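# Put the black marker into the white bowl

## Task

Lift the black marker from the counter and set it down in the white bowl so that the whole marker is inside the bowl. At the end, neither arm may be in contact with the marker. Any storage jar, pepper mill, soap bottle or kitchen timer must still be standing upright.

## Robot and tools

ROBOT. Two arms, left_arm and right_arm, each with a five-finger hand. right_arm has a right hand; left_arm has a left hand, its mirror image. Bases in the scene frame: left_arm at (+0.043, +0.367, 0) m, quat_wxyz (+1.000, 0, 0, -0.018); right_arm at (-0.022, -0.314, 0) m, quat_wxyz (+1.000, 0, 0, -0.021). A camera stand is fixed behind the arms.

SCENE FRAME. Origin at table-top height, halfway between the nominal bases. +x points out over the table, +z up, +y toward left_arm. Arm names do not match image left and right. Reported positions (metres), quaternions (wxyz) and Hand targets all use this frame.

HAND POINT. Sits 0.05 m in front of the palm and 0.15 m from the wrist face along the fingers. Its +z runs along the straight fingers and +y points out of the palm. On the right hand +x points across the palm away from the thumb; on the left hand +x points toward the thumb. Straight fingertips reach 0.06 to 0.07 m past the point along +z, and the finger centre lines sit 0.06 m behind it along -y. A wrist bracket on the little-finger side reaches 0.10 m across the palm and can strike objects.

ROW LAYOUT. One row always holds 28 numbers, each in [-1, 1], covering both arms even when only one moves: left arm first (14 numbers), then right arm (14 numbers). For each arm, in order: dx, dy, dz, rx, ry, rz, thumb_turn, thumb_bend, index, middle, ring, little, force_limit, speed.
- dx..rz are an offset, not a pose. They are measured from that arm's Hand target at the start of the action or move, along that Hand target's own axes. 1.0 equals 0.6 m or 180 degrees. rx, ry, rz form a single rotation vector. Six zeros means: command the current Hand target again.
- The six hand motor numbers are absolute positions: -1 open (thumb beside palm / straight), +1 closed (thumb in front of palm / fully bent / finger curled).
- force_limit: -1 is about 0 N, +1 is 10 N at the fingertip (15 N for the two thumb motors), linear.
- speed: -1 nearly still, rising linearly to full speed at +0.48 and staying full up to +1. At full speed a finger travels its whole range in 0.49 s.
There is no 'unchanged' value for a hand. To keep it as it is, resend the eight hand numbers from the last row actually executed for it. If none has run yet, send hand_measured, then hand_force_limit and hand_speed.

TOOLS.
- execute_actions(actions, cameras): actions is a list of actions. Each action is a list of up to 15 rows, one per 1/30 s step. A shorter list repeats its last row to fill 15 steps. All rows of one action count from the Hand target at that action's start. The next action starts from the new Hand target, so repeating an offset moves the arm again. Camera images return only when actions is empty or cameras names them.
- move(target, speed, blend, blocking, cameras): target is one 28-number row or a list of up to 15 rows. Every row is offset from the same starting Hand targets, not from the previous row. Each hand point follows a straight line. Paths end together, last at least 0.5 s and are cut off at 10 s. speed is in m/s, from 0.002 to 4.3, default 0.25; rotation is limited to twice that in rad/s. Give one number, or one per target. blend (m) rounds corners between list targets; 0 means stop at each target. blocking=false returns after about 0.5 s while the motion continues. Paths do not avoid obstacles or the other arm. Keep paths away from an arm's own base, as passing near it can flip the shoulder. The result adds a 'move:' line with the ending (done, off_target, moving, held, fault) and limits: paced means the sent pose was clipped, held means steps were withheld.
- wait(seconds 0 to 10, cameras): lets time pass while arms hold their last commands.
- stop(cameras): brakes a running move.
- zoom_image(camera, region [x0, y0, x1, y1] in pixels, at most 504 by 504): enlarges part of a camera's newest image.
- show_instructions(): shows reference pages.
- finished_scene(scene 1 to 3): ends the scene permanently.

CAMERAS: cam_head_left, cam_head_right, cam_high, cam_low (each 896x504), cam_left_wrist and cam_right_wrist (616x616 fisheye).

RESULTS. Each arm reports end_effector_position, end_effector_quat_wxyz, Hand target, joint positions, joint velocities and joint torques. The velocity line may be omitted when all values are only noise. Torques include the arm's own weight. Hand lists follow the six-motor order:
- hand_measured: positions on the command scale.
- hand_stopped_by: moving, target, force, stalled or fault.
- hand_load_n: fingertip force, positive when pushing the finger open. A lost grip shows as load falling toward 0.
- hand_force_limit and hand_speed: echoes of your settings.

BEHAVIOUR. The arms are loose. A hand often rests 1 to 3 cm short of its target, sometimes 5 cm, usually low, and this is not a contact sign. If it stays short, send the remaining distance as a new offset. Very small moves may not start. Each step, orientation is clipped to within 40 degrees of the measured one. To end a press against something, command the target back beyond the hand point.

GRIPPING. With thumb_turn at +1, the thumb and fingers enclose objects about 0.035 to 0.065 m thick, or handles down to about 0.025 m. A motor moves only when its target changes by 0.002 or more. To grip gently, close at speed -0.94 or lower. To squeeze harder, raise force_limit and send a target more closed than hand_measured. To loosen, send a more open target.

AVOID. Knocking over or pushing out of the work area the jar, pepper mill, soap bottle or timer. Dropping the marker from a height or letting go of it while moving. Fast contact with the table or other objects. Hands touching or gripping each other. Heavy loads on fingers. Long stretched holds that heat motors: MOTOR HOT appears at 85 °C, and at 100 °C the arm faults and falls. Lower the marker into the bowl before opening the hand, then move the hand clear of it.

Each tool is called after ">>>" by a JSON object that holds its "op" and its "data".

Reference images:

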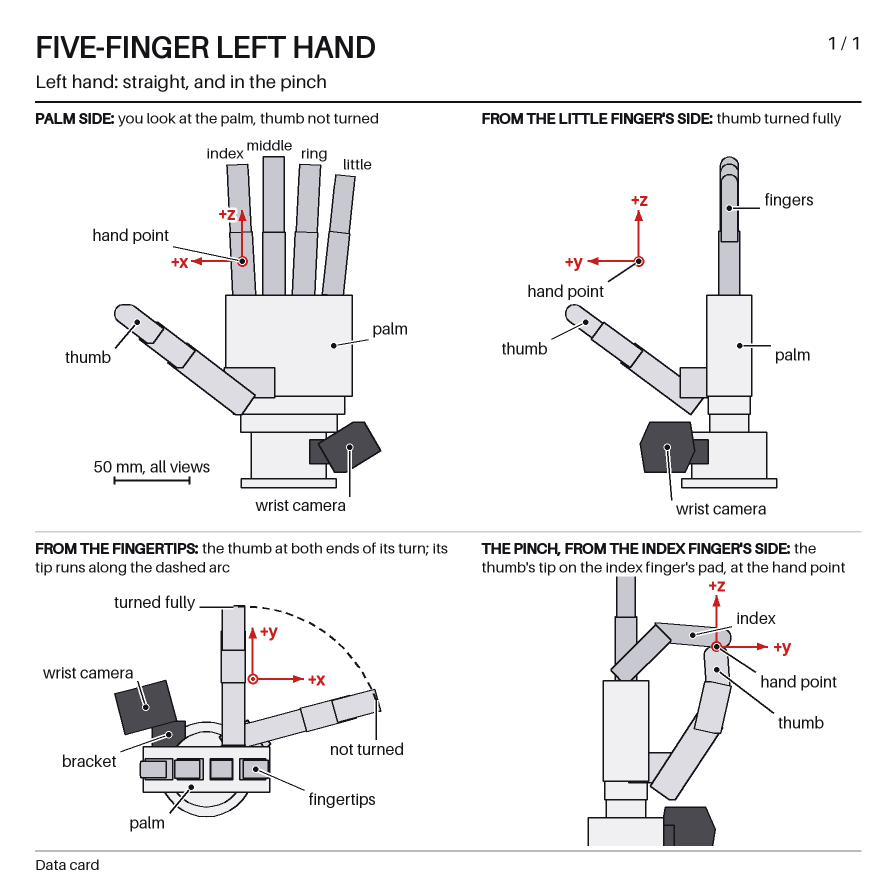

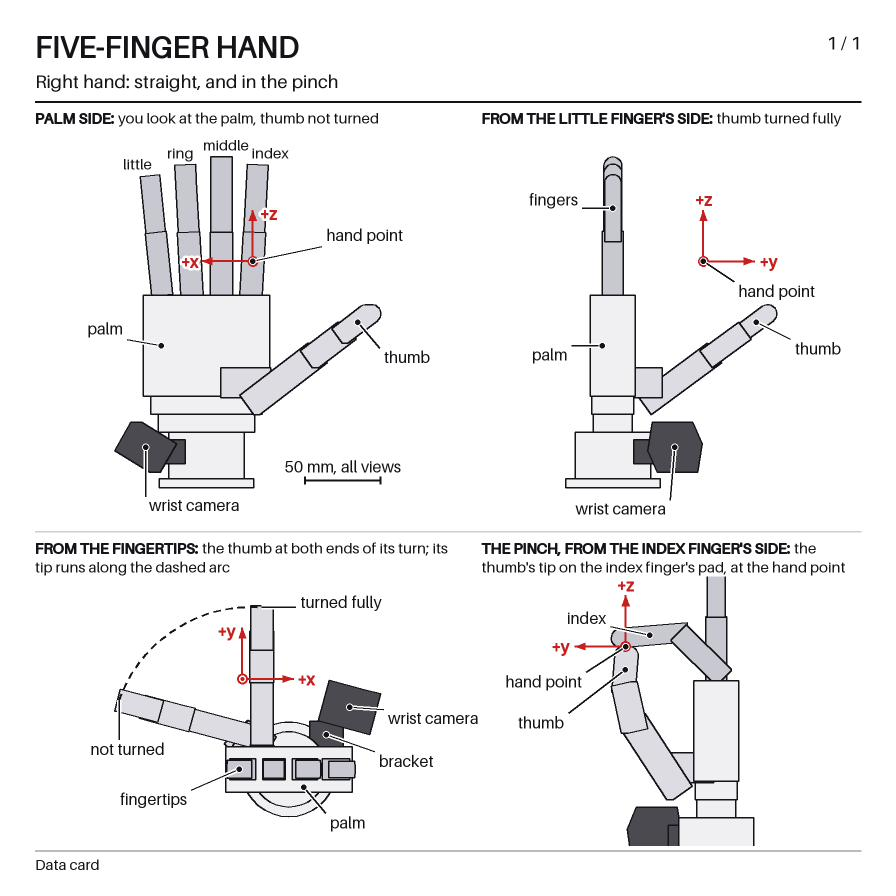

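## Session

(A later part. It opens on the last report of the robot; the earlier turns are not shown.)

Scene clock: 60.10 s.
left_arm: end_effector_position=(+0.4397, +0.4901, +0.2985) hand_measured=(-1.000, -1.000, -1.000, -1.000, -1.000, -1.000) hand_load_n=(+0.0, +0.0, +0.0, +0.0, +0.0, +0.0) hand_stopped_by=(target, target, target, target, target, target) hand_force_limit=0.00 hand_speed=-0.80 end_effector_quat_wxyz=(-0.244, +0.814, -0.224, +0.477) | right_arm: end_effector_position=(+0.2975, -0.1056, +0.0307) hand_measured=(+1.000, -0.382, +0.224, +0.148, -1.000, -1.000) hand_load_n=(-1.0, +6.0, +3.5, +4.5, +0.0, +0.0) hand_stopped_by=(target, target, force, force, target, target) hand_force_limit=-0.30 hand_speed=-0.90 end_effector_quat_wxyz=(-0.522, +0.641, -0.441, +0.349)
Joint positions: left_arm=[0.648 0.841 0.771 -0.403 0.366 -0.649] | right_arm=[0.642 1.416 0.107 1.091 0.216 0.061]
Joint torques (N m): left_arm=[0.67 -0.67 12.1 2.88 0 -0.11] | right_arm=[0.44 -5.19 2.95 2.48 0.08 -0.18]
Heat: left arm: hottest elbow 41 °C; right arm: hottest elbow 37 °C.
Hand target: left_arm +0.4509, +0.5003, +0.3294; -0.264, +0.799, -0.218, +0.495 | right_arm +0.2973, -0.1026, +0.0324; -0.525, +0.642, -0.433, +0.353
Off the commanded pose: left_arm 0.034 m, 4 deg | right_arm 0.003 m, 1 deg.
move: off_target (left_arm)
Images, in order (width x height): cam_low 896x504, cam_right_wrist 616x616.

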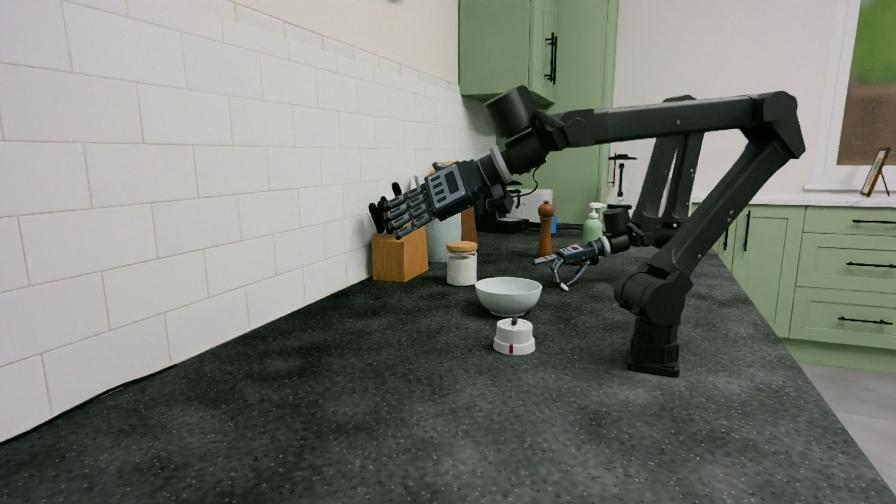

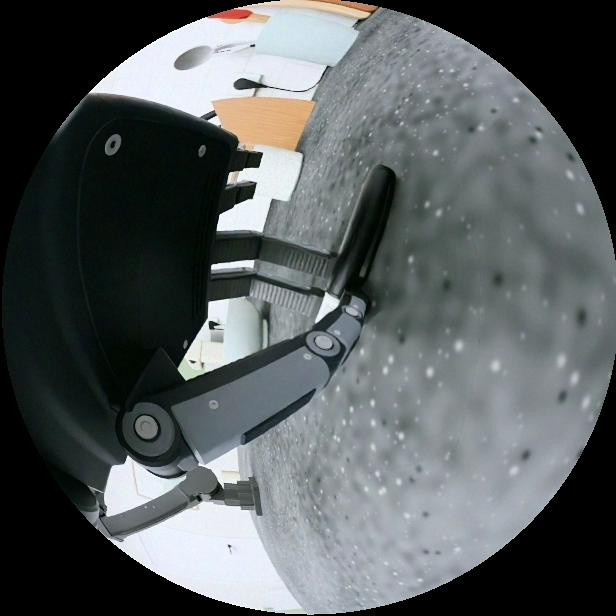

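>>> {"op": "move", "data": {"target": [0,0,0,0,0,0, -1, -1, -1, -1, -1, -1, 0, -0.8, 0, -0.06, -0.013, 0,0,0, 1, -0.38, 0.3, 0.3, -1, -1, -0.3, -0.9], "speed": 0.08, "cameras": ["cam_low","cam_right_wrist"]}}

>>> {"op": "zoom_image", "data": {"camera": "cam_low", "region": [530, 240, 590, 300]}}

Scene clock: 63.30 s.
left_arm: end_effector_position=(+0.4397, +0.4901, +0.2985) hand_measured=(-1.000, -1.000, -1.000, -1.000, -1.000, -1.000) hand_load_n=(+0.0, +0.0, +0.0, +0.0, +0.0, +0.0) hand_stopped_by=(target, target, target, target, target, target) hand_force_limit=0.00 hand_speed=-0.80 end_effector_quat_wxyz=(-0.244, +0.814, -0.224, +0.477) | right_arm: end_effector_position=(+0.2881, -0.1118, +0.0544) hand_measured=(+1.000, -0.382, +0.224, +0.148, -1.000, -1.000) hand_load_n=(-1.0, +6.0, +3.0, +4.0, +0.0, +0.0) hand_stopped_by=(target, target, force, force, target, target) hand_force_limit=-0.30 hand_speed=-0.90 end_effector_quat_wxyz=(-0.514, +0.648, -0.444, +0.346)
Joint positions: left_arm=[0.648 0.841 0.771 -0.403 0.366 -0.649] | right_arm=[0.643 1.133 0.107 0.786 0.216 0.061]
Joint torques (N m): left_arm=[0.73 -0.44 12.16 2.78 0.03 -0.11] | right_arm=[0.26 -4.89 6.49 1.63 0.09 -0.16]
Heat: left arm: hottest elbow 41 °C; right arm: hottest elbow 37 °C.
Hand target: left_arm +0.4509, +0.5003, +0.3294; -0.264, +0.799, -0.218, +0.495 | right_arm +0.2968, -0.1028, +0.0692; -0.525, +0.642, -0.433, +0.353
Off the commanded pose: left_arm 0.034 m, 4 deg | right_arm 0.019 m, 2 deg.
move: off_target (left_arm, right_arm)
Images, in order (width x height): cam_low 896x504, cam_right_wrist 616x616.

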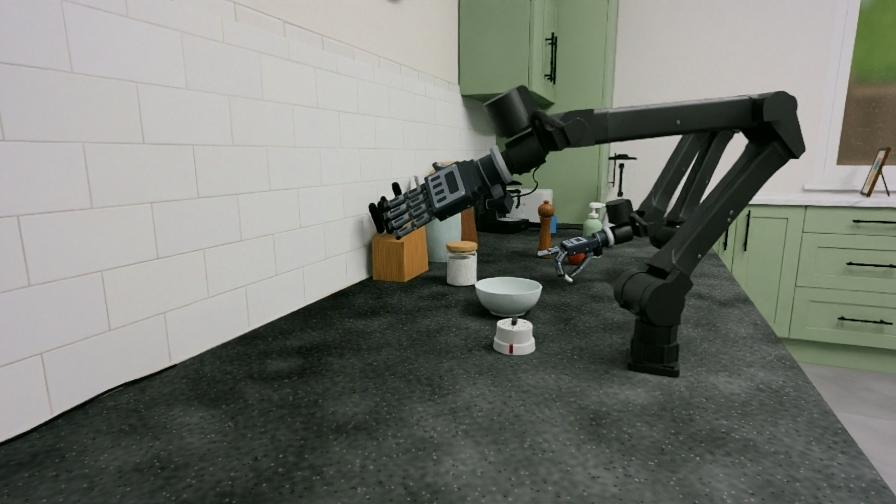

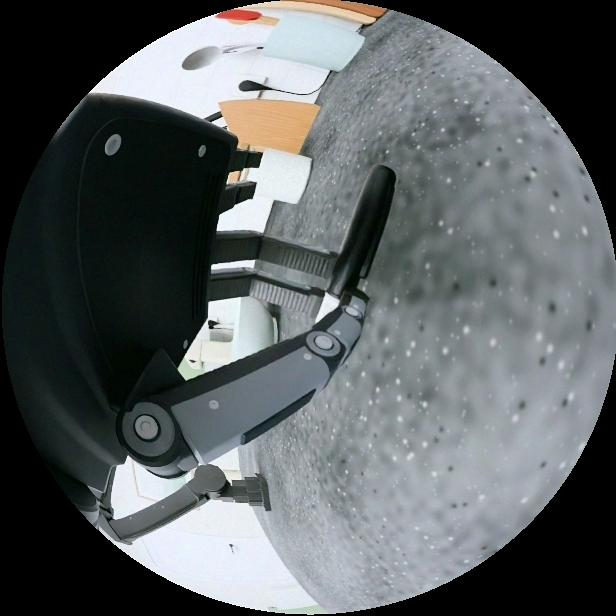

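Scaled by 8.400 from the camera's 896x504 image, which has a finer 1280x720 frame.

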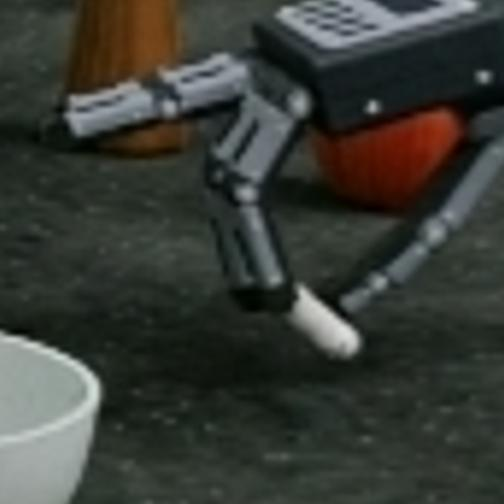

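>>> {"op": "move", "data": {"target": [[0,0,0,0,0,0, -1, -1, -1, -1, -1, -1, 0, -0.8, -0.0185, -0.2167, -0.031, -0.072,0,0, 1, -0.38, 0.3, 0.3, -1, -1, -0.3, -0.9],[0,0,0,0,0,0, -1, -1, -1, -1, -1, -1, 0, -0.8, -0.387, -0.278, 0.274, -0.072,0,0, 1, -0.38, 0.3, 0.3, -1, -1, -0.3, -0.9]], "speed": 0.15, "blend": [0.05, 0], "cameras": ["cam_head_left","cam_head_right","cam_high","cam_low","cam_right_wrist"]}}

>>> {"op": "zoom_image", "data": {"camera": "cam_low", "region": [450, 190, 590, 330]}}

>>> {"op": "zoom_image", "data": {"camera": "cam_high", "region": [270, 80, 470, 280]}}

>>> {"op": "zoom_image", "data": {"camera": "cam_head_left", "region": [370, 250, 530, 400]}}

Scene clock: 68.83 s.
left_arm: end_effector_position=(+0.4397, +0.4901, +0.2985) hand_measured=(-1.000, -1.000, -1.000, -1.000, -1.000, -1.000) hand_load_n=(+0.0, +0.0, +0.0, +0.0, +0.0, +0.0) hand_stopped_by=(target, target, target, target, target, target) hand_force_limit=0.00 hand_speed=-0.80 end_effector_quat_wxyz=(-0.244, +0.814, -0.224, +0.477) | right_arm: end_effector_position=(+0.3806, +0.1648, +0.1704) hand_measured=(+1.000, -0.382, +0.224, +0.148, -1.000, -1.000) hand_load_n=(-0.5, +6.5, +3.0, +4.0, +0.0, +0.0) hand_stopped_by=(target, target, force, force, target, target) hand_force_limit=-0.30 hand_speed=-0.90 end_effector_quat_wxyz=(-0.425, +0.713, -0.469, +0.302)
Joint positions: left_arm=[0.648 0.841 0.771 -0.403 0.366 -0.649] | right_arm=[1.006 1.536 1.107 -0.125 0.52 0.262]
Joint torques (N m): left_arm=[0.67 -0.5 12.29 2.8 0.03 -0.12] | right_arm=[0.03 -13.33 11.19 1.62 0.3 0.06]
Heat: left arm: hottest elbow 42 °C; right arm: hottest elbow 39 °C.
Hand target: left_arm +0.4509, +0.5003, +0.3294; -0.264, +0.799, -0.218, +0.495 | right_arm +0.3898, +0.1851, +0.2006; -0.450, +0.697, -0.470, +0.302
Off the commanded pose: left_arm 0.034 m, 4 deg | right_arm 0.037 m, 3 deg.
move: off_target (left_arm, right_arm)
Images, in order (width x height): cam_head_left 896x504, cam_head_right 896x504, cam_high 896x504, cam_low 896x504, cam_right_wrist 616x616.

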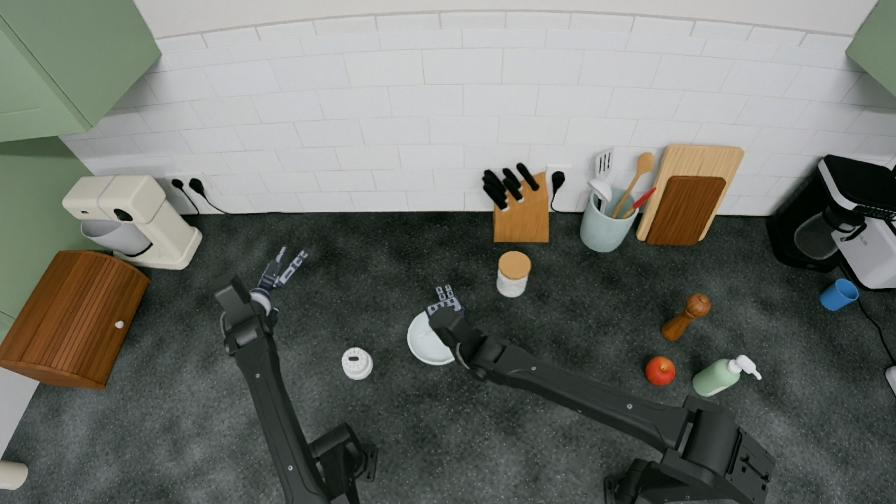

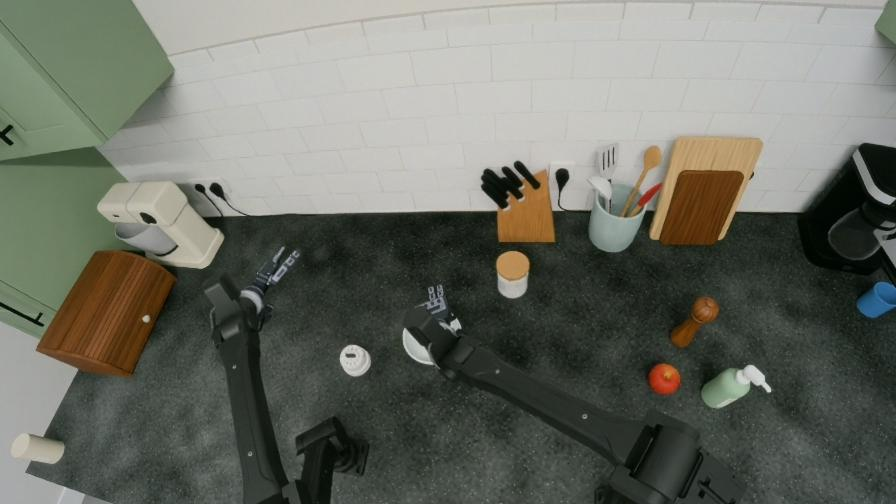

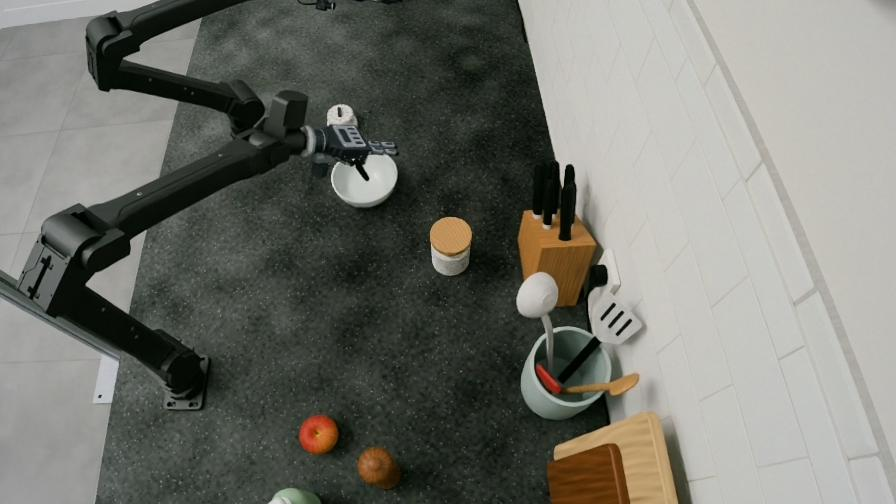

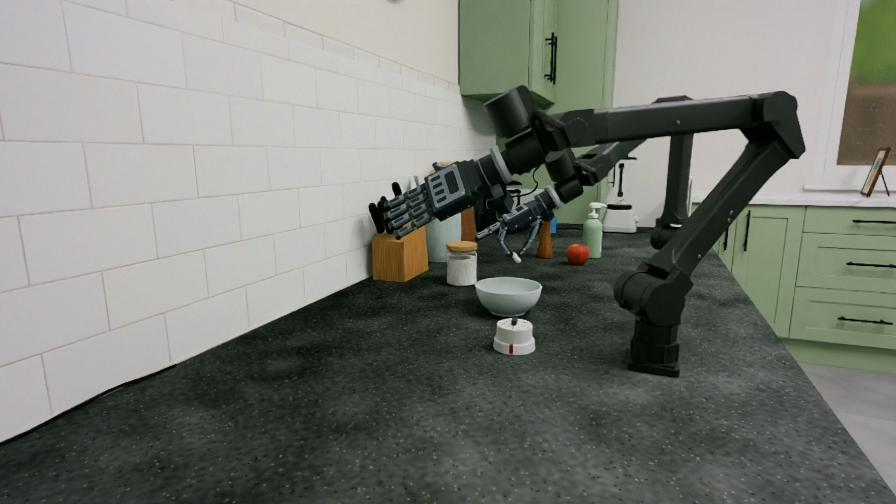

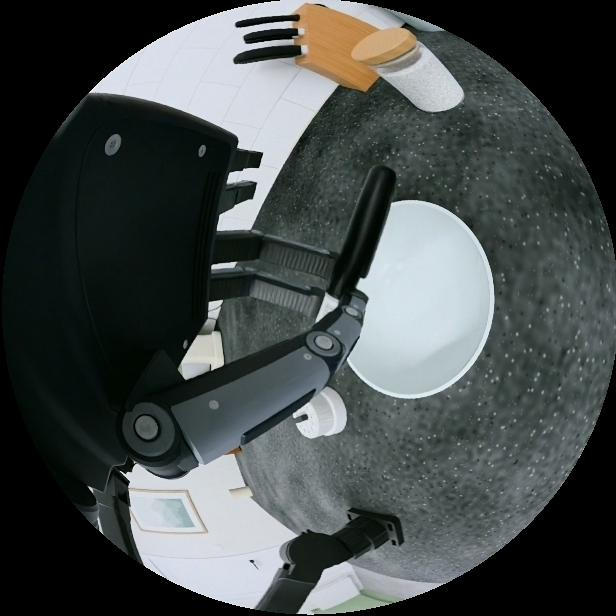

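Scaled by 3.600 from the camera's 896x504 image, which has a finer 1280x720 frame.

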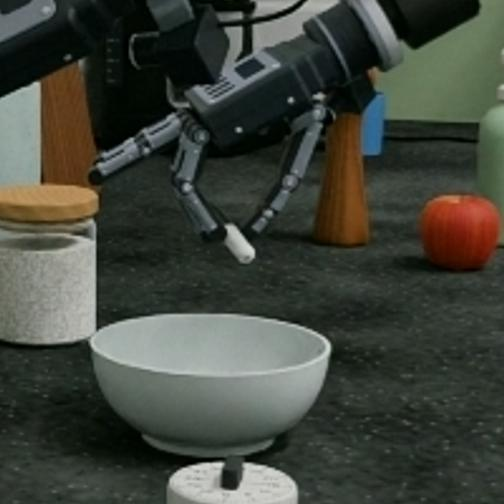

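Scaled by 2.520 from the camera's 896x504 image, which has a finer 1280x720 frame.

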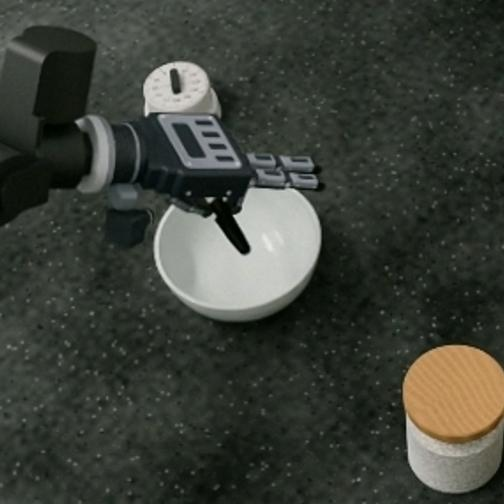

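Scaled by 3.150 from the camera's 896x504 image, which has a finer 1280x720 frame.

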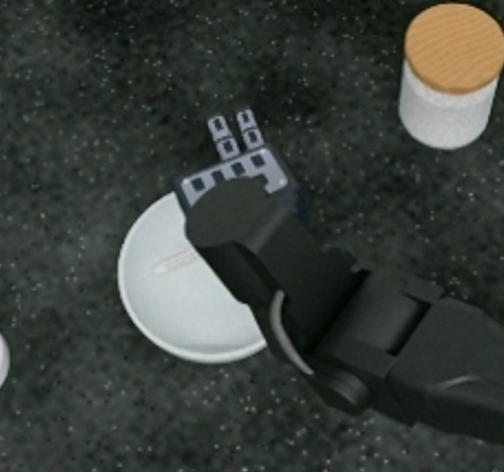

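>>> {"op": "move", "data": {"target": [0,0,0,0,0,0, -1, -1, -1, -1, -1, -1, 0, -0.8, 0.005,0.07,0.066, 0,0,0, 1, -0.38, 0.3, 0.3, -1, -1, -0.3, -0.9], "speed": 0.1, "cameras": ["cam_head_left","cam_high","cam_low","cam_right_wrist"]}}

>>> {"op": "zoom_image", "data": {"camera": "cam_low", "region": [450, 190, 590, 330]}}

>>> {"op": "zoom_image", "data": {"camera": "cam_high", "region": [300, 110, 420, 230]}}

Scene clock: 73.47 s.
left_arm: end_effector_position=(+0.4397, +0.4901, +0.2985) hand_measured=(-1.000, -1.000, -1.000, -1.000, -1.000, -1.000) hand_load_n=(-0.5, +0.0, +0.0, +0.0, +0.0, -0.5) hand_stopped_by=(target, target, target, target, target, target) hand_force_limit=0.00 hand_speed=-0.80 end_effector_quat_wxyz=(-0.244, +0.814, -0.224, +0.477) | right_arm: end_effector_position=(+0.3950, +0.1845, +0.1292) hand_measured=(+1.000, -0.382, +0.224, +0.148, -1.000, -1.000) hand_load_n=(-1.0, +6.5, +3.0, +4.5, +0.0, +0.0) hand_stopped_by=(target, target, force, force, target, target) hand_force_limit=-0.30 hand_speed=-0.90 end_effector_quat_wxyz=(-0.433, +0.710, -0.469, +0.298)
Joint positions: left_arm=[0.648 0.841 0.771 -0.403 0.366 -0.649] | right_arm=[1.001 1.642 1.107 -0.004 0.506 0.262]
Joint torques (N m): left_arm=[0.5 -0.5 12.26 2.96 0 -0.13] | right_arm=[-1.08 -14.8 8.27 2.37 0.03 -0.1]
Heat: left arm: hottest elbow 42 °C; right arm: hottest elbow 41 °C.
Hand target: left_arm +0.4509, +0.5003, +0.3294; -0.264, +0.799, -0.218, +0.495 | right_arm +0.4082, +0.1895, +0.1458; -0.450, +0.697, -0.470, +0.302
Off the commanded pose: left_arm 0.034 m, 4 deg | right_arm 0.022 m, 3 deg.
move: off_target (left_arm, right_arm)
Images, in order (width x height): cam_head_left 896x504, cam_high 896x504, cam_low 896x504, cam_right_wrist 616x616.

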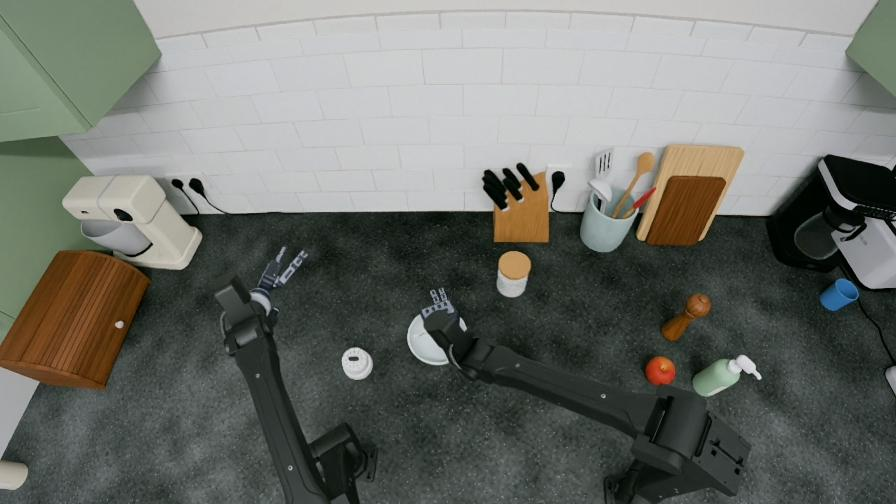

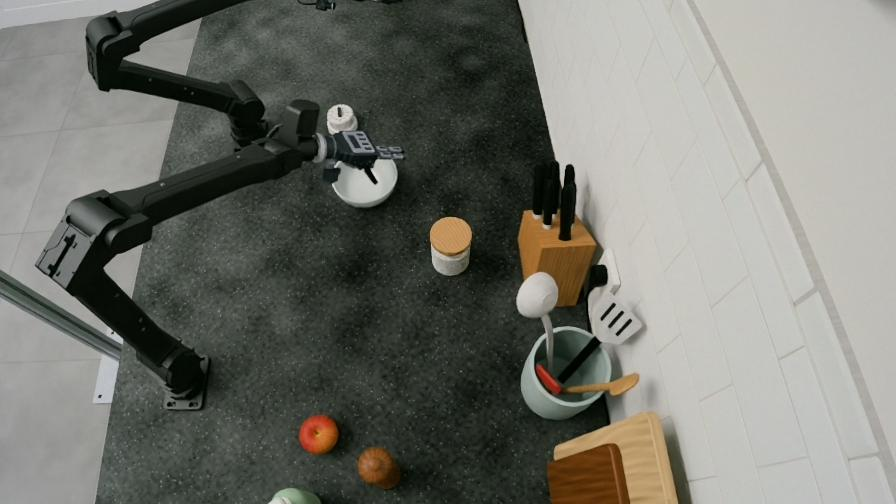

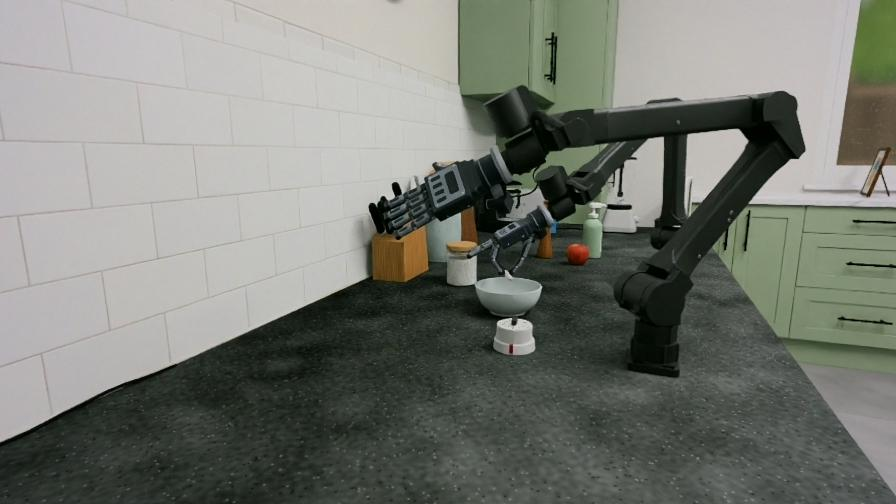

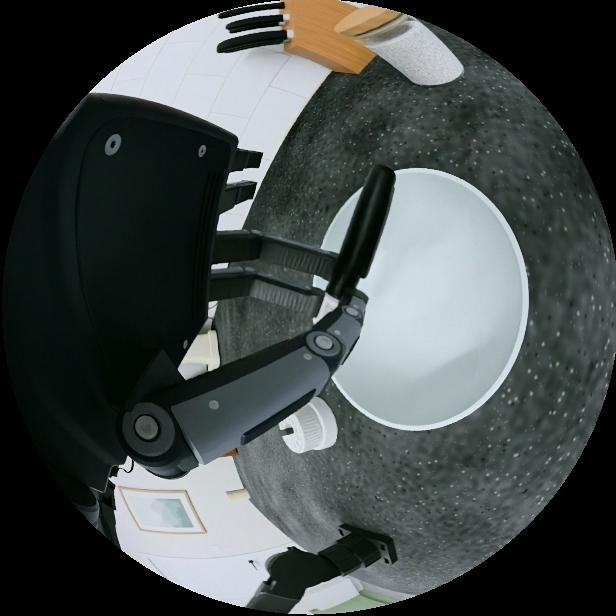

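Scaled by 3.600 from the camera's 896x504 image, which has a finer 1280x720 frame.

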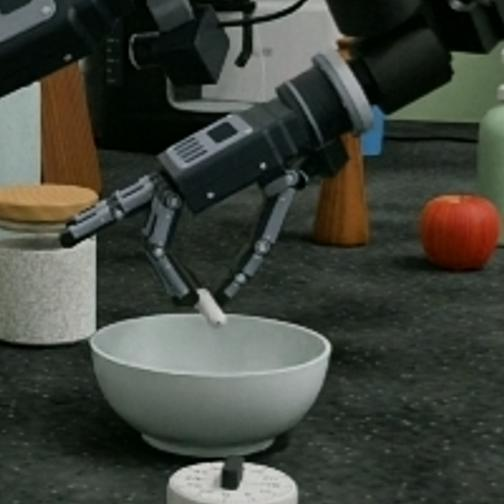

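Scaled by 4.200 from the camera's 896x504 image, which has a finer 1280x720 frame.

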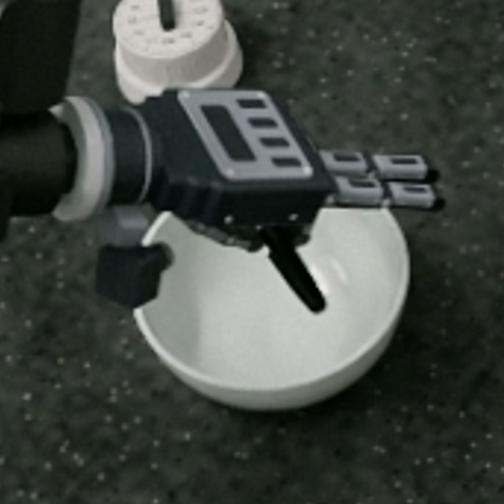

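>>> {"op": "execute_actions", "data": {"actions": [], "cameras": ["cam_head_left","cam_head_right"]}}

>>> {"op": "zoom_image", "data": {"camera": "cam_head_left", "region": [390, 270, 490, 380]}}

>>> {"op": "zoom_image", "data": {"camera": "cam_head_right", "region": [390, 270, 490, 380]}}

Scene clock: 77.40 s.
left_arm: end_effector_position=(+0.4397, +0.4901, +0.2985) hand_measured=(-1.000, -1.000, -1.000, -1.000, -1.000, -1.000) hand_load_n=(+0.0, +0.0, +0.0, +0.0, +0.0, +0.0) hand_stopped_by=(target, target, target, target, target, target) hand_force_limit=0.00 hand_speed=-0.80 end_effector_quat_wxyz=(-0.244, +0.814, -0.224, +0.477) | right_arm: end_effector_position=(+0.3952, +0.1843, +0.1292) hand_measured=(+1.000, -0.382, +0.224, +0.148, -1.000, -1.000) hand_load_n=(-1.0, +6.0, +3.5, +4.0, -0.5, +0.0) hand_stopped_by=(target, target, force, force, target, target) hand_force_limit=-0.30 hand_speed=-0.90 end_effector_quat_wxyz=(-0.433, +0.710, -0.469, +0.298)
Joint positions: left_arm=[0.648 0.841 0.771 -0.403 0.366 -0.649] | right_arm=[1.001 1.642 1.107 -0.004 0.506 0.262]
Joint velocities: within noise
Joint torques (N m): left_arm=[1.03 -0.85 12.22 2.97 -0.03 -0.1] | right_arm=[-1.26 -14.8 8.27 2.39 0.04 -0.09]
Heat: left arm: hottest elbow 42 °C; right arm: hottest elbow 42 °C.
Hand target: left_arm +0.4509, +0.5003, +0.3294; -0.264, +0.799, -0.218, +0.495 | right_arm +0.4082, +0.1895, +0.1458; -0.450, +0.697, -0.470, +0.302
Off the commanded pose: left_arm 0.034 m, 4 deg | right_arm 0.022 m, 3 deg.
Images, in order (width x height): cam_head_left 896x504, cam_head_right 896x504.

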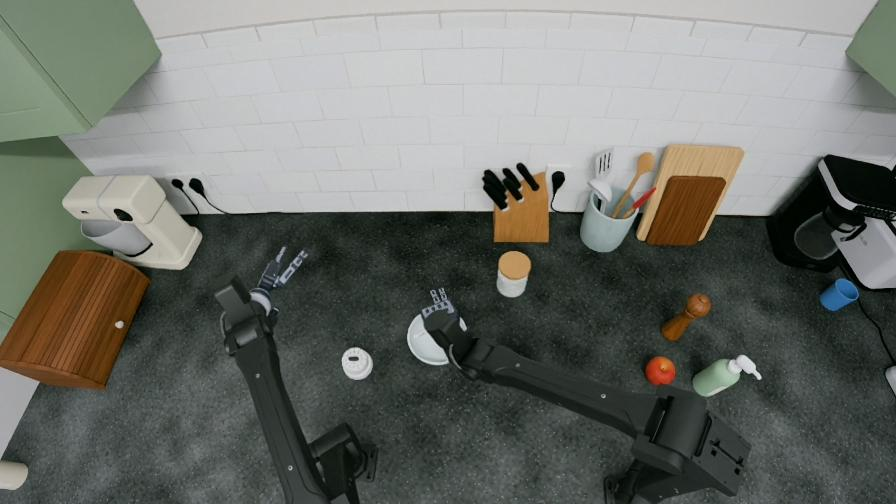

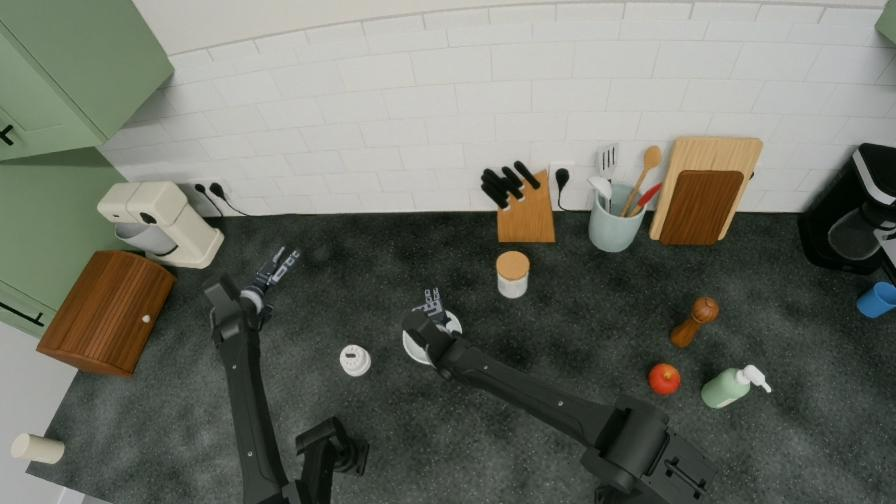

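Scaled by 4.582 from the camera's 896x504 image, which has a finer 1280x720 frame.

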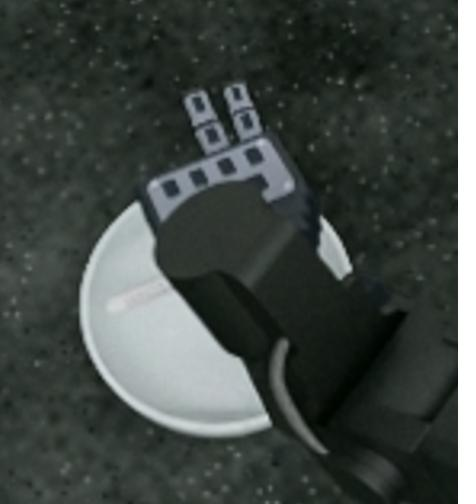

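Scaled by 4.582 from the camera's 896x504 image, which has a finer 1280x720 frame.

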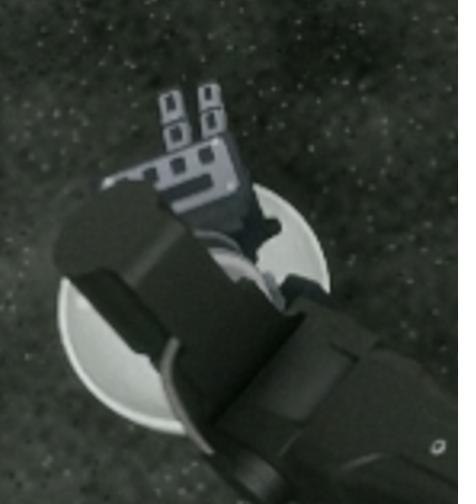

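>>> {"op": "move", "data": {"target": [0,0,0,0,0,0, -1, -1, -1, -1, -1, -1, 0, -0.8, 0.009,0.068,0.012, 0,0,0, 1, -0.38, 0.3, 0.3, -1, -1, -0.3, -0.9], "speed": 0.08, "cameras": ["cam_head_left","cam_high","cam_low","cam_right_wrist"]}}

>>> {"op": "zoom_image", "data": {"camera": "cam_low", "region": [450, 190, 590, 330]}}

>>> {"op": "zoom_image", "data": {"camera": "cam_high", "region": [300, 110, 420, 230]}}

>>> {"op": "zoom_image", "data": {"camera": "cam_head_left", "region": [390, 270, 490, 380]}}

Scene clock: 80.20 s.
left_arm: end_effector_position=(+0.4397, +0.4901, +0.2985) hand_measured=(-1.000, -1.000, -1.000, -1.000, -1.000, -1.000) hand_load_n=(-0.5, +0.0, +0.0, +0.0, +0.0, +0.0) hand_stopped_by=(target, target, target, target, target, target) hand_force_limit=0.00 hand_speed=-0.80 end_effector_quat_wxyz=(-0.244, +0.814, -0.224, +0.477) | right_arm: end_effector_position=(+0.3918, +0.1794, +0.0962) hand_measured=(+1.000, -0.382, +0.224, +0.148, -1.000, -1.000) hand_load_n=(-1.0, +6.5, +3.5, +4.0, -0.5, +0.0) hand_stopped_by=(target, target, force, force, target, target) hand_force_limit=-0.30 hand_speed=-0.90 end_effector_quat_wxyz=(-0.438, +0.707, -0.469, +0.298)
Joint positions: left_arm=[0.648 0.841 0.771 -0.403 0.366 -0.649] | right_arm=[1.001 1.677 1.042 0.11 0.506 0.262]
Joint torques (N m): left_arm=[0.67 -0.56 12.08 2.77 0.02 -0.11] | right_arm=[-1.03 -14.97 6.9 2.4 0.1 -0.07]
Heat: left arm: hottest elbow 42 °C; right arm: hottest elbow 42 °C.
Hand target: left_arm +0.4509, +0.5003, +0.3294; -0.264, +0.799, -0.218, +0.495 | right_arm +0.4006, +0.1807, +0.1056; -0.450, +0.697, -0.470, +0.302
Off the commanded pose: left_arm 0.034 m, 4 deg | right_arm 0.013 m, 2 deg.
move: off_target (left_arm, right_arm)
Images, in order (width x height): cam_head_left 896x504, cam_high 896x504, cam_low 896x504, cam_right_wrist 616x616.

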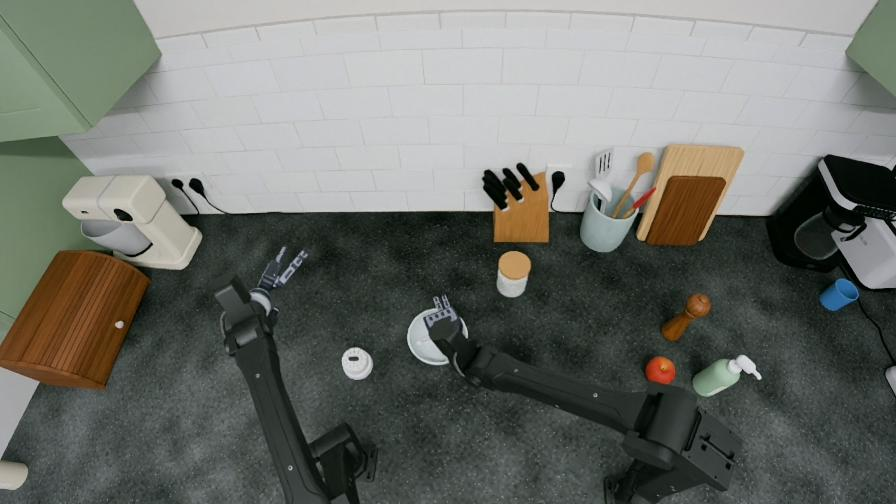

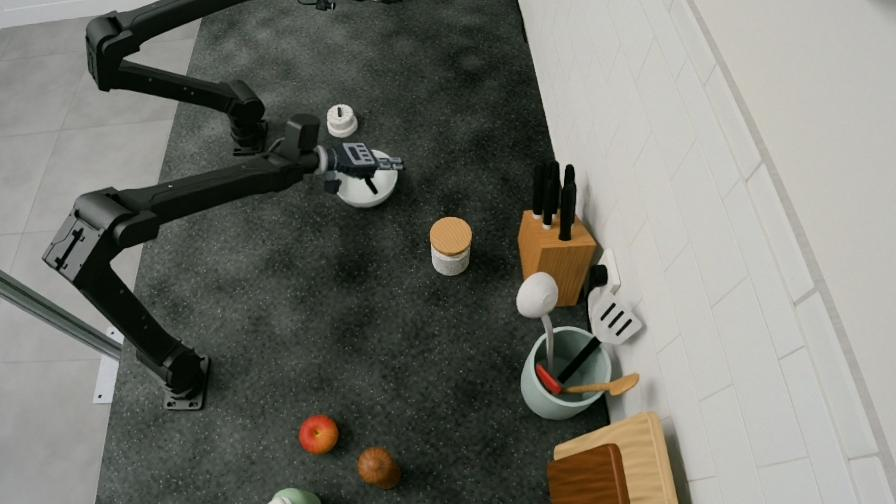

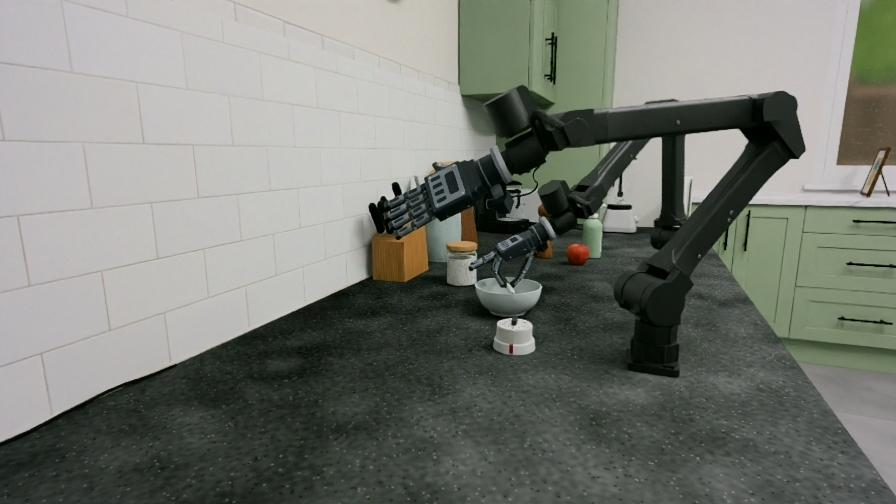

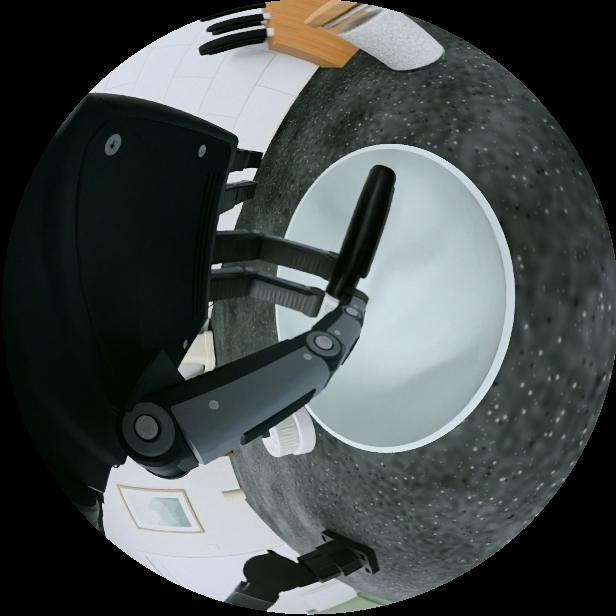

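Scaled by 3.600 from the camera's 896x504 image, which has a finer 1280x720 frame.

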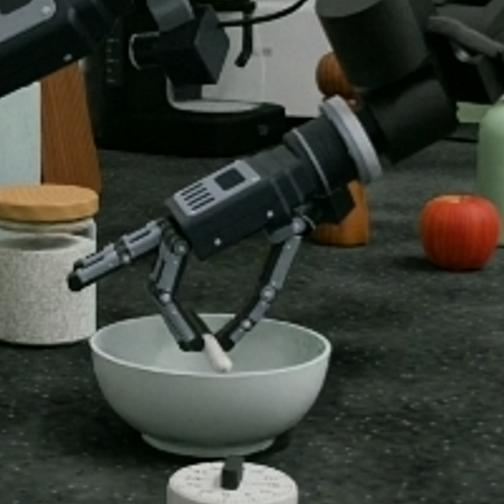

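Scaled by 4.200 from the camera's 896x504 image, which has a finer 1280x720 frame.

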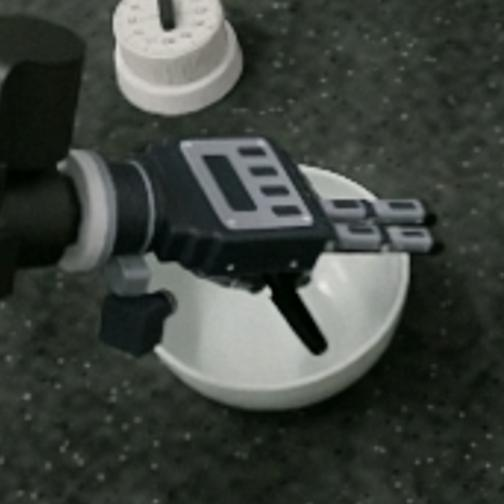

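Scaled by 4.582 from the camera's 896x504 image, which has a finer 1280x720 frame.

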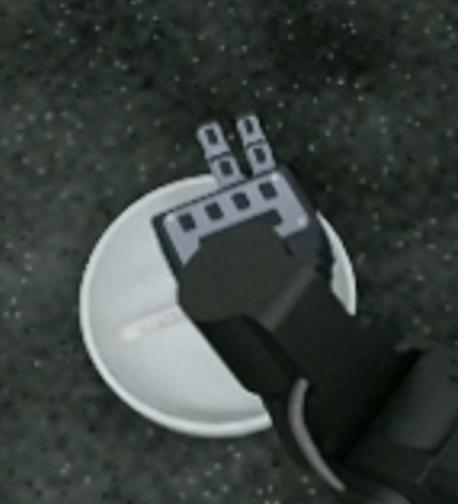

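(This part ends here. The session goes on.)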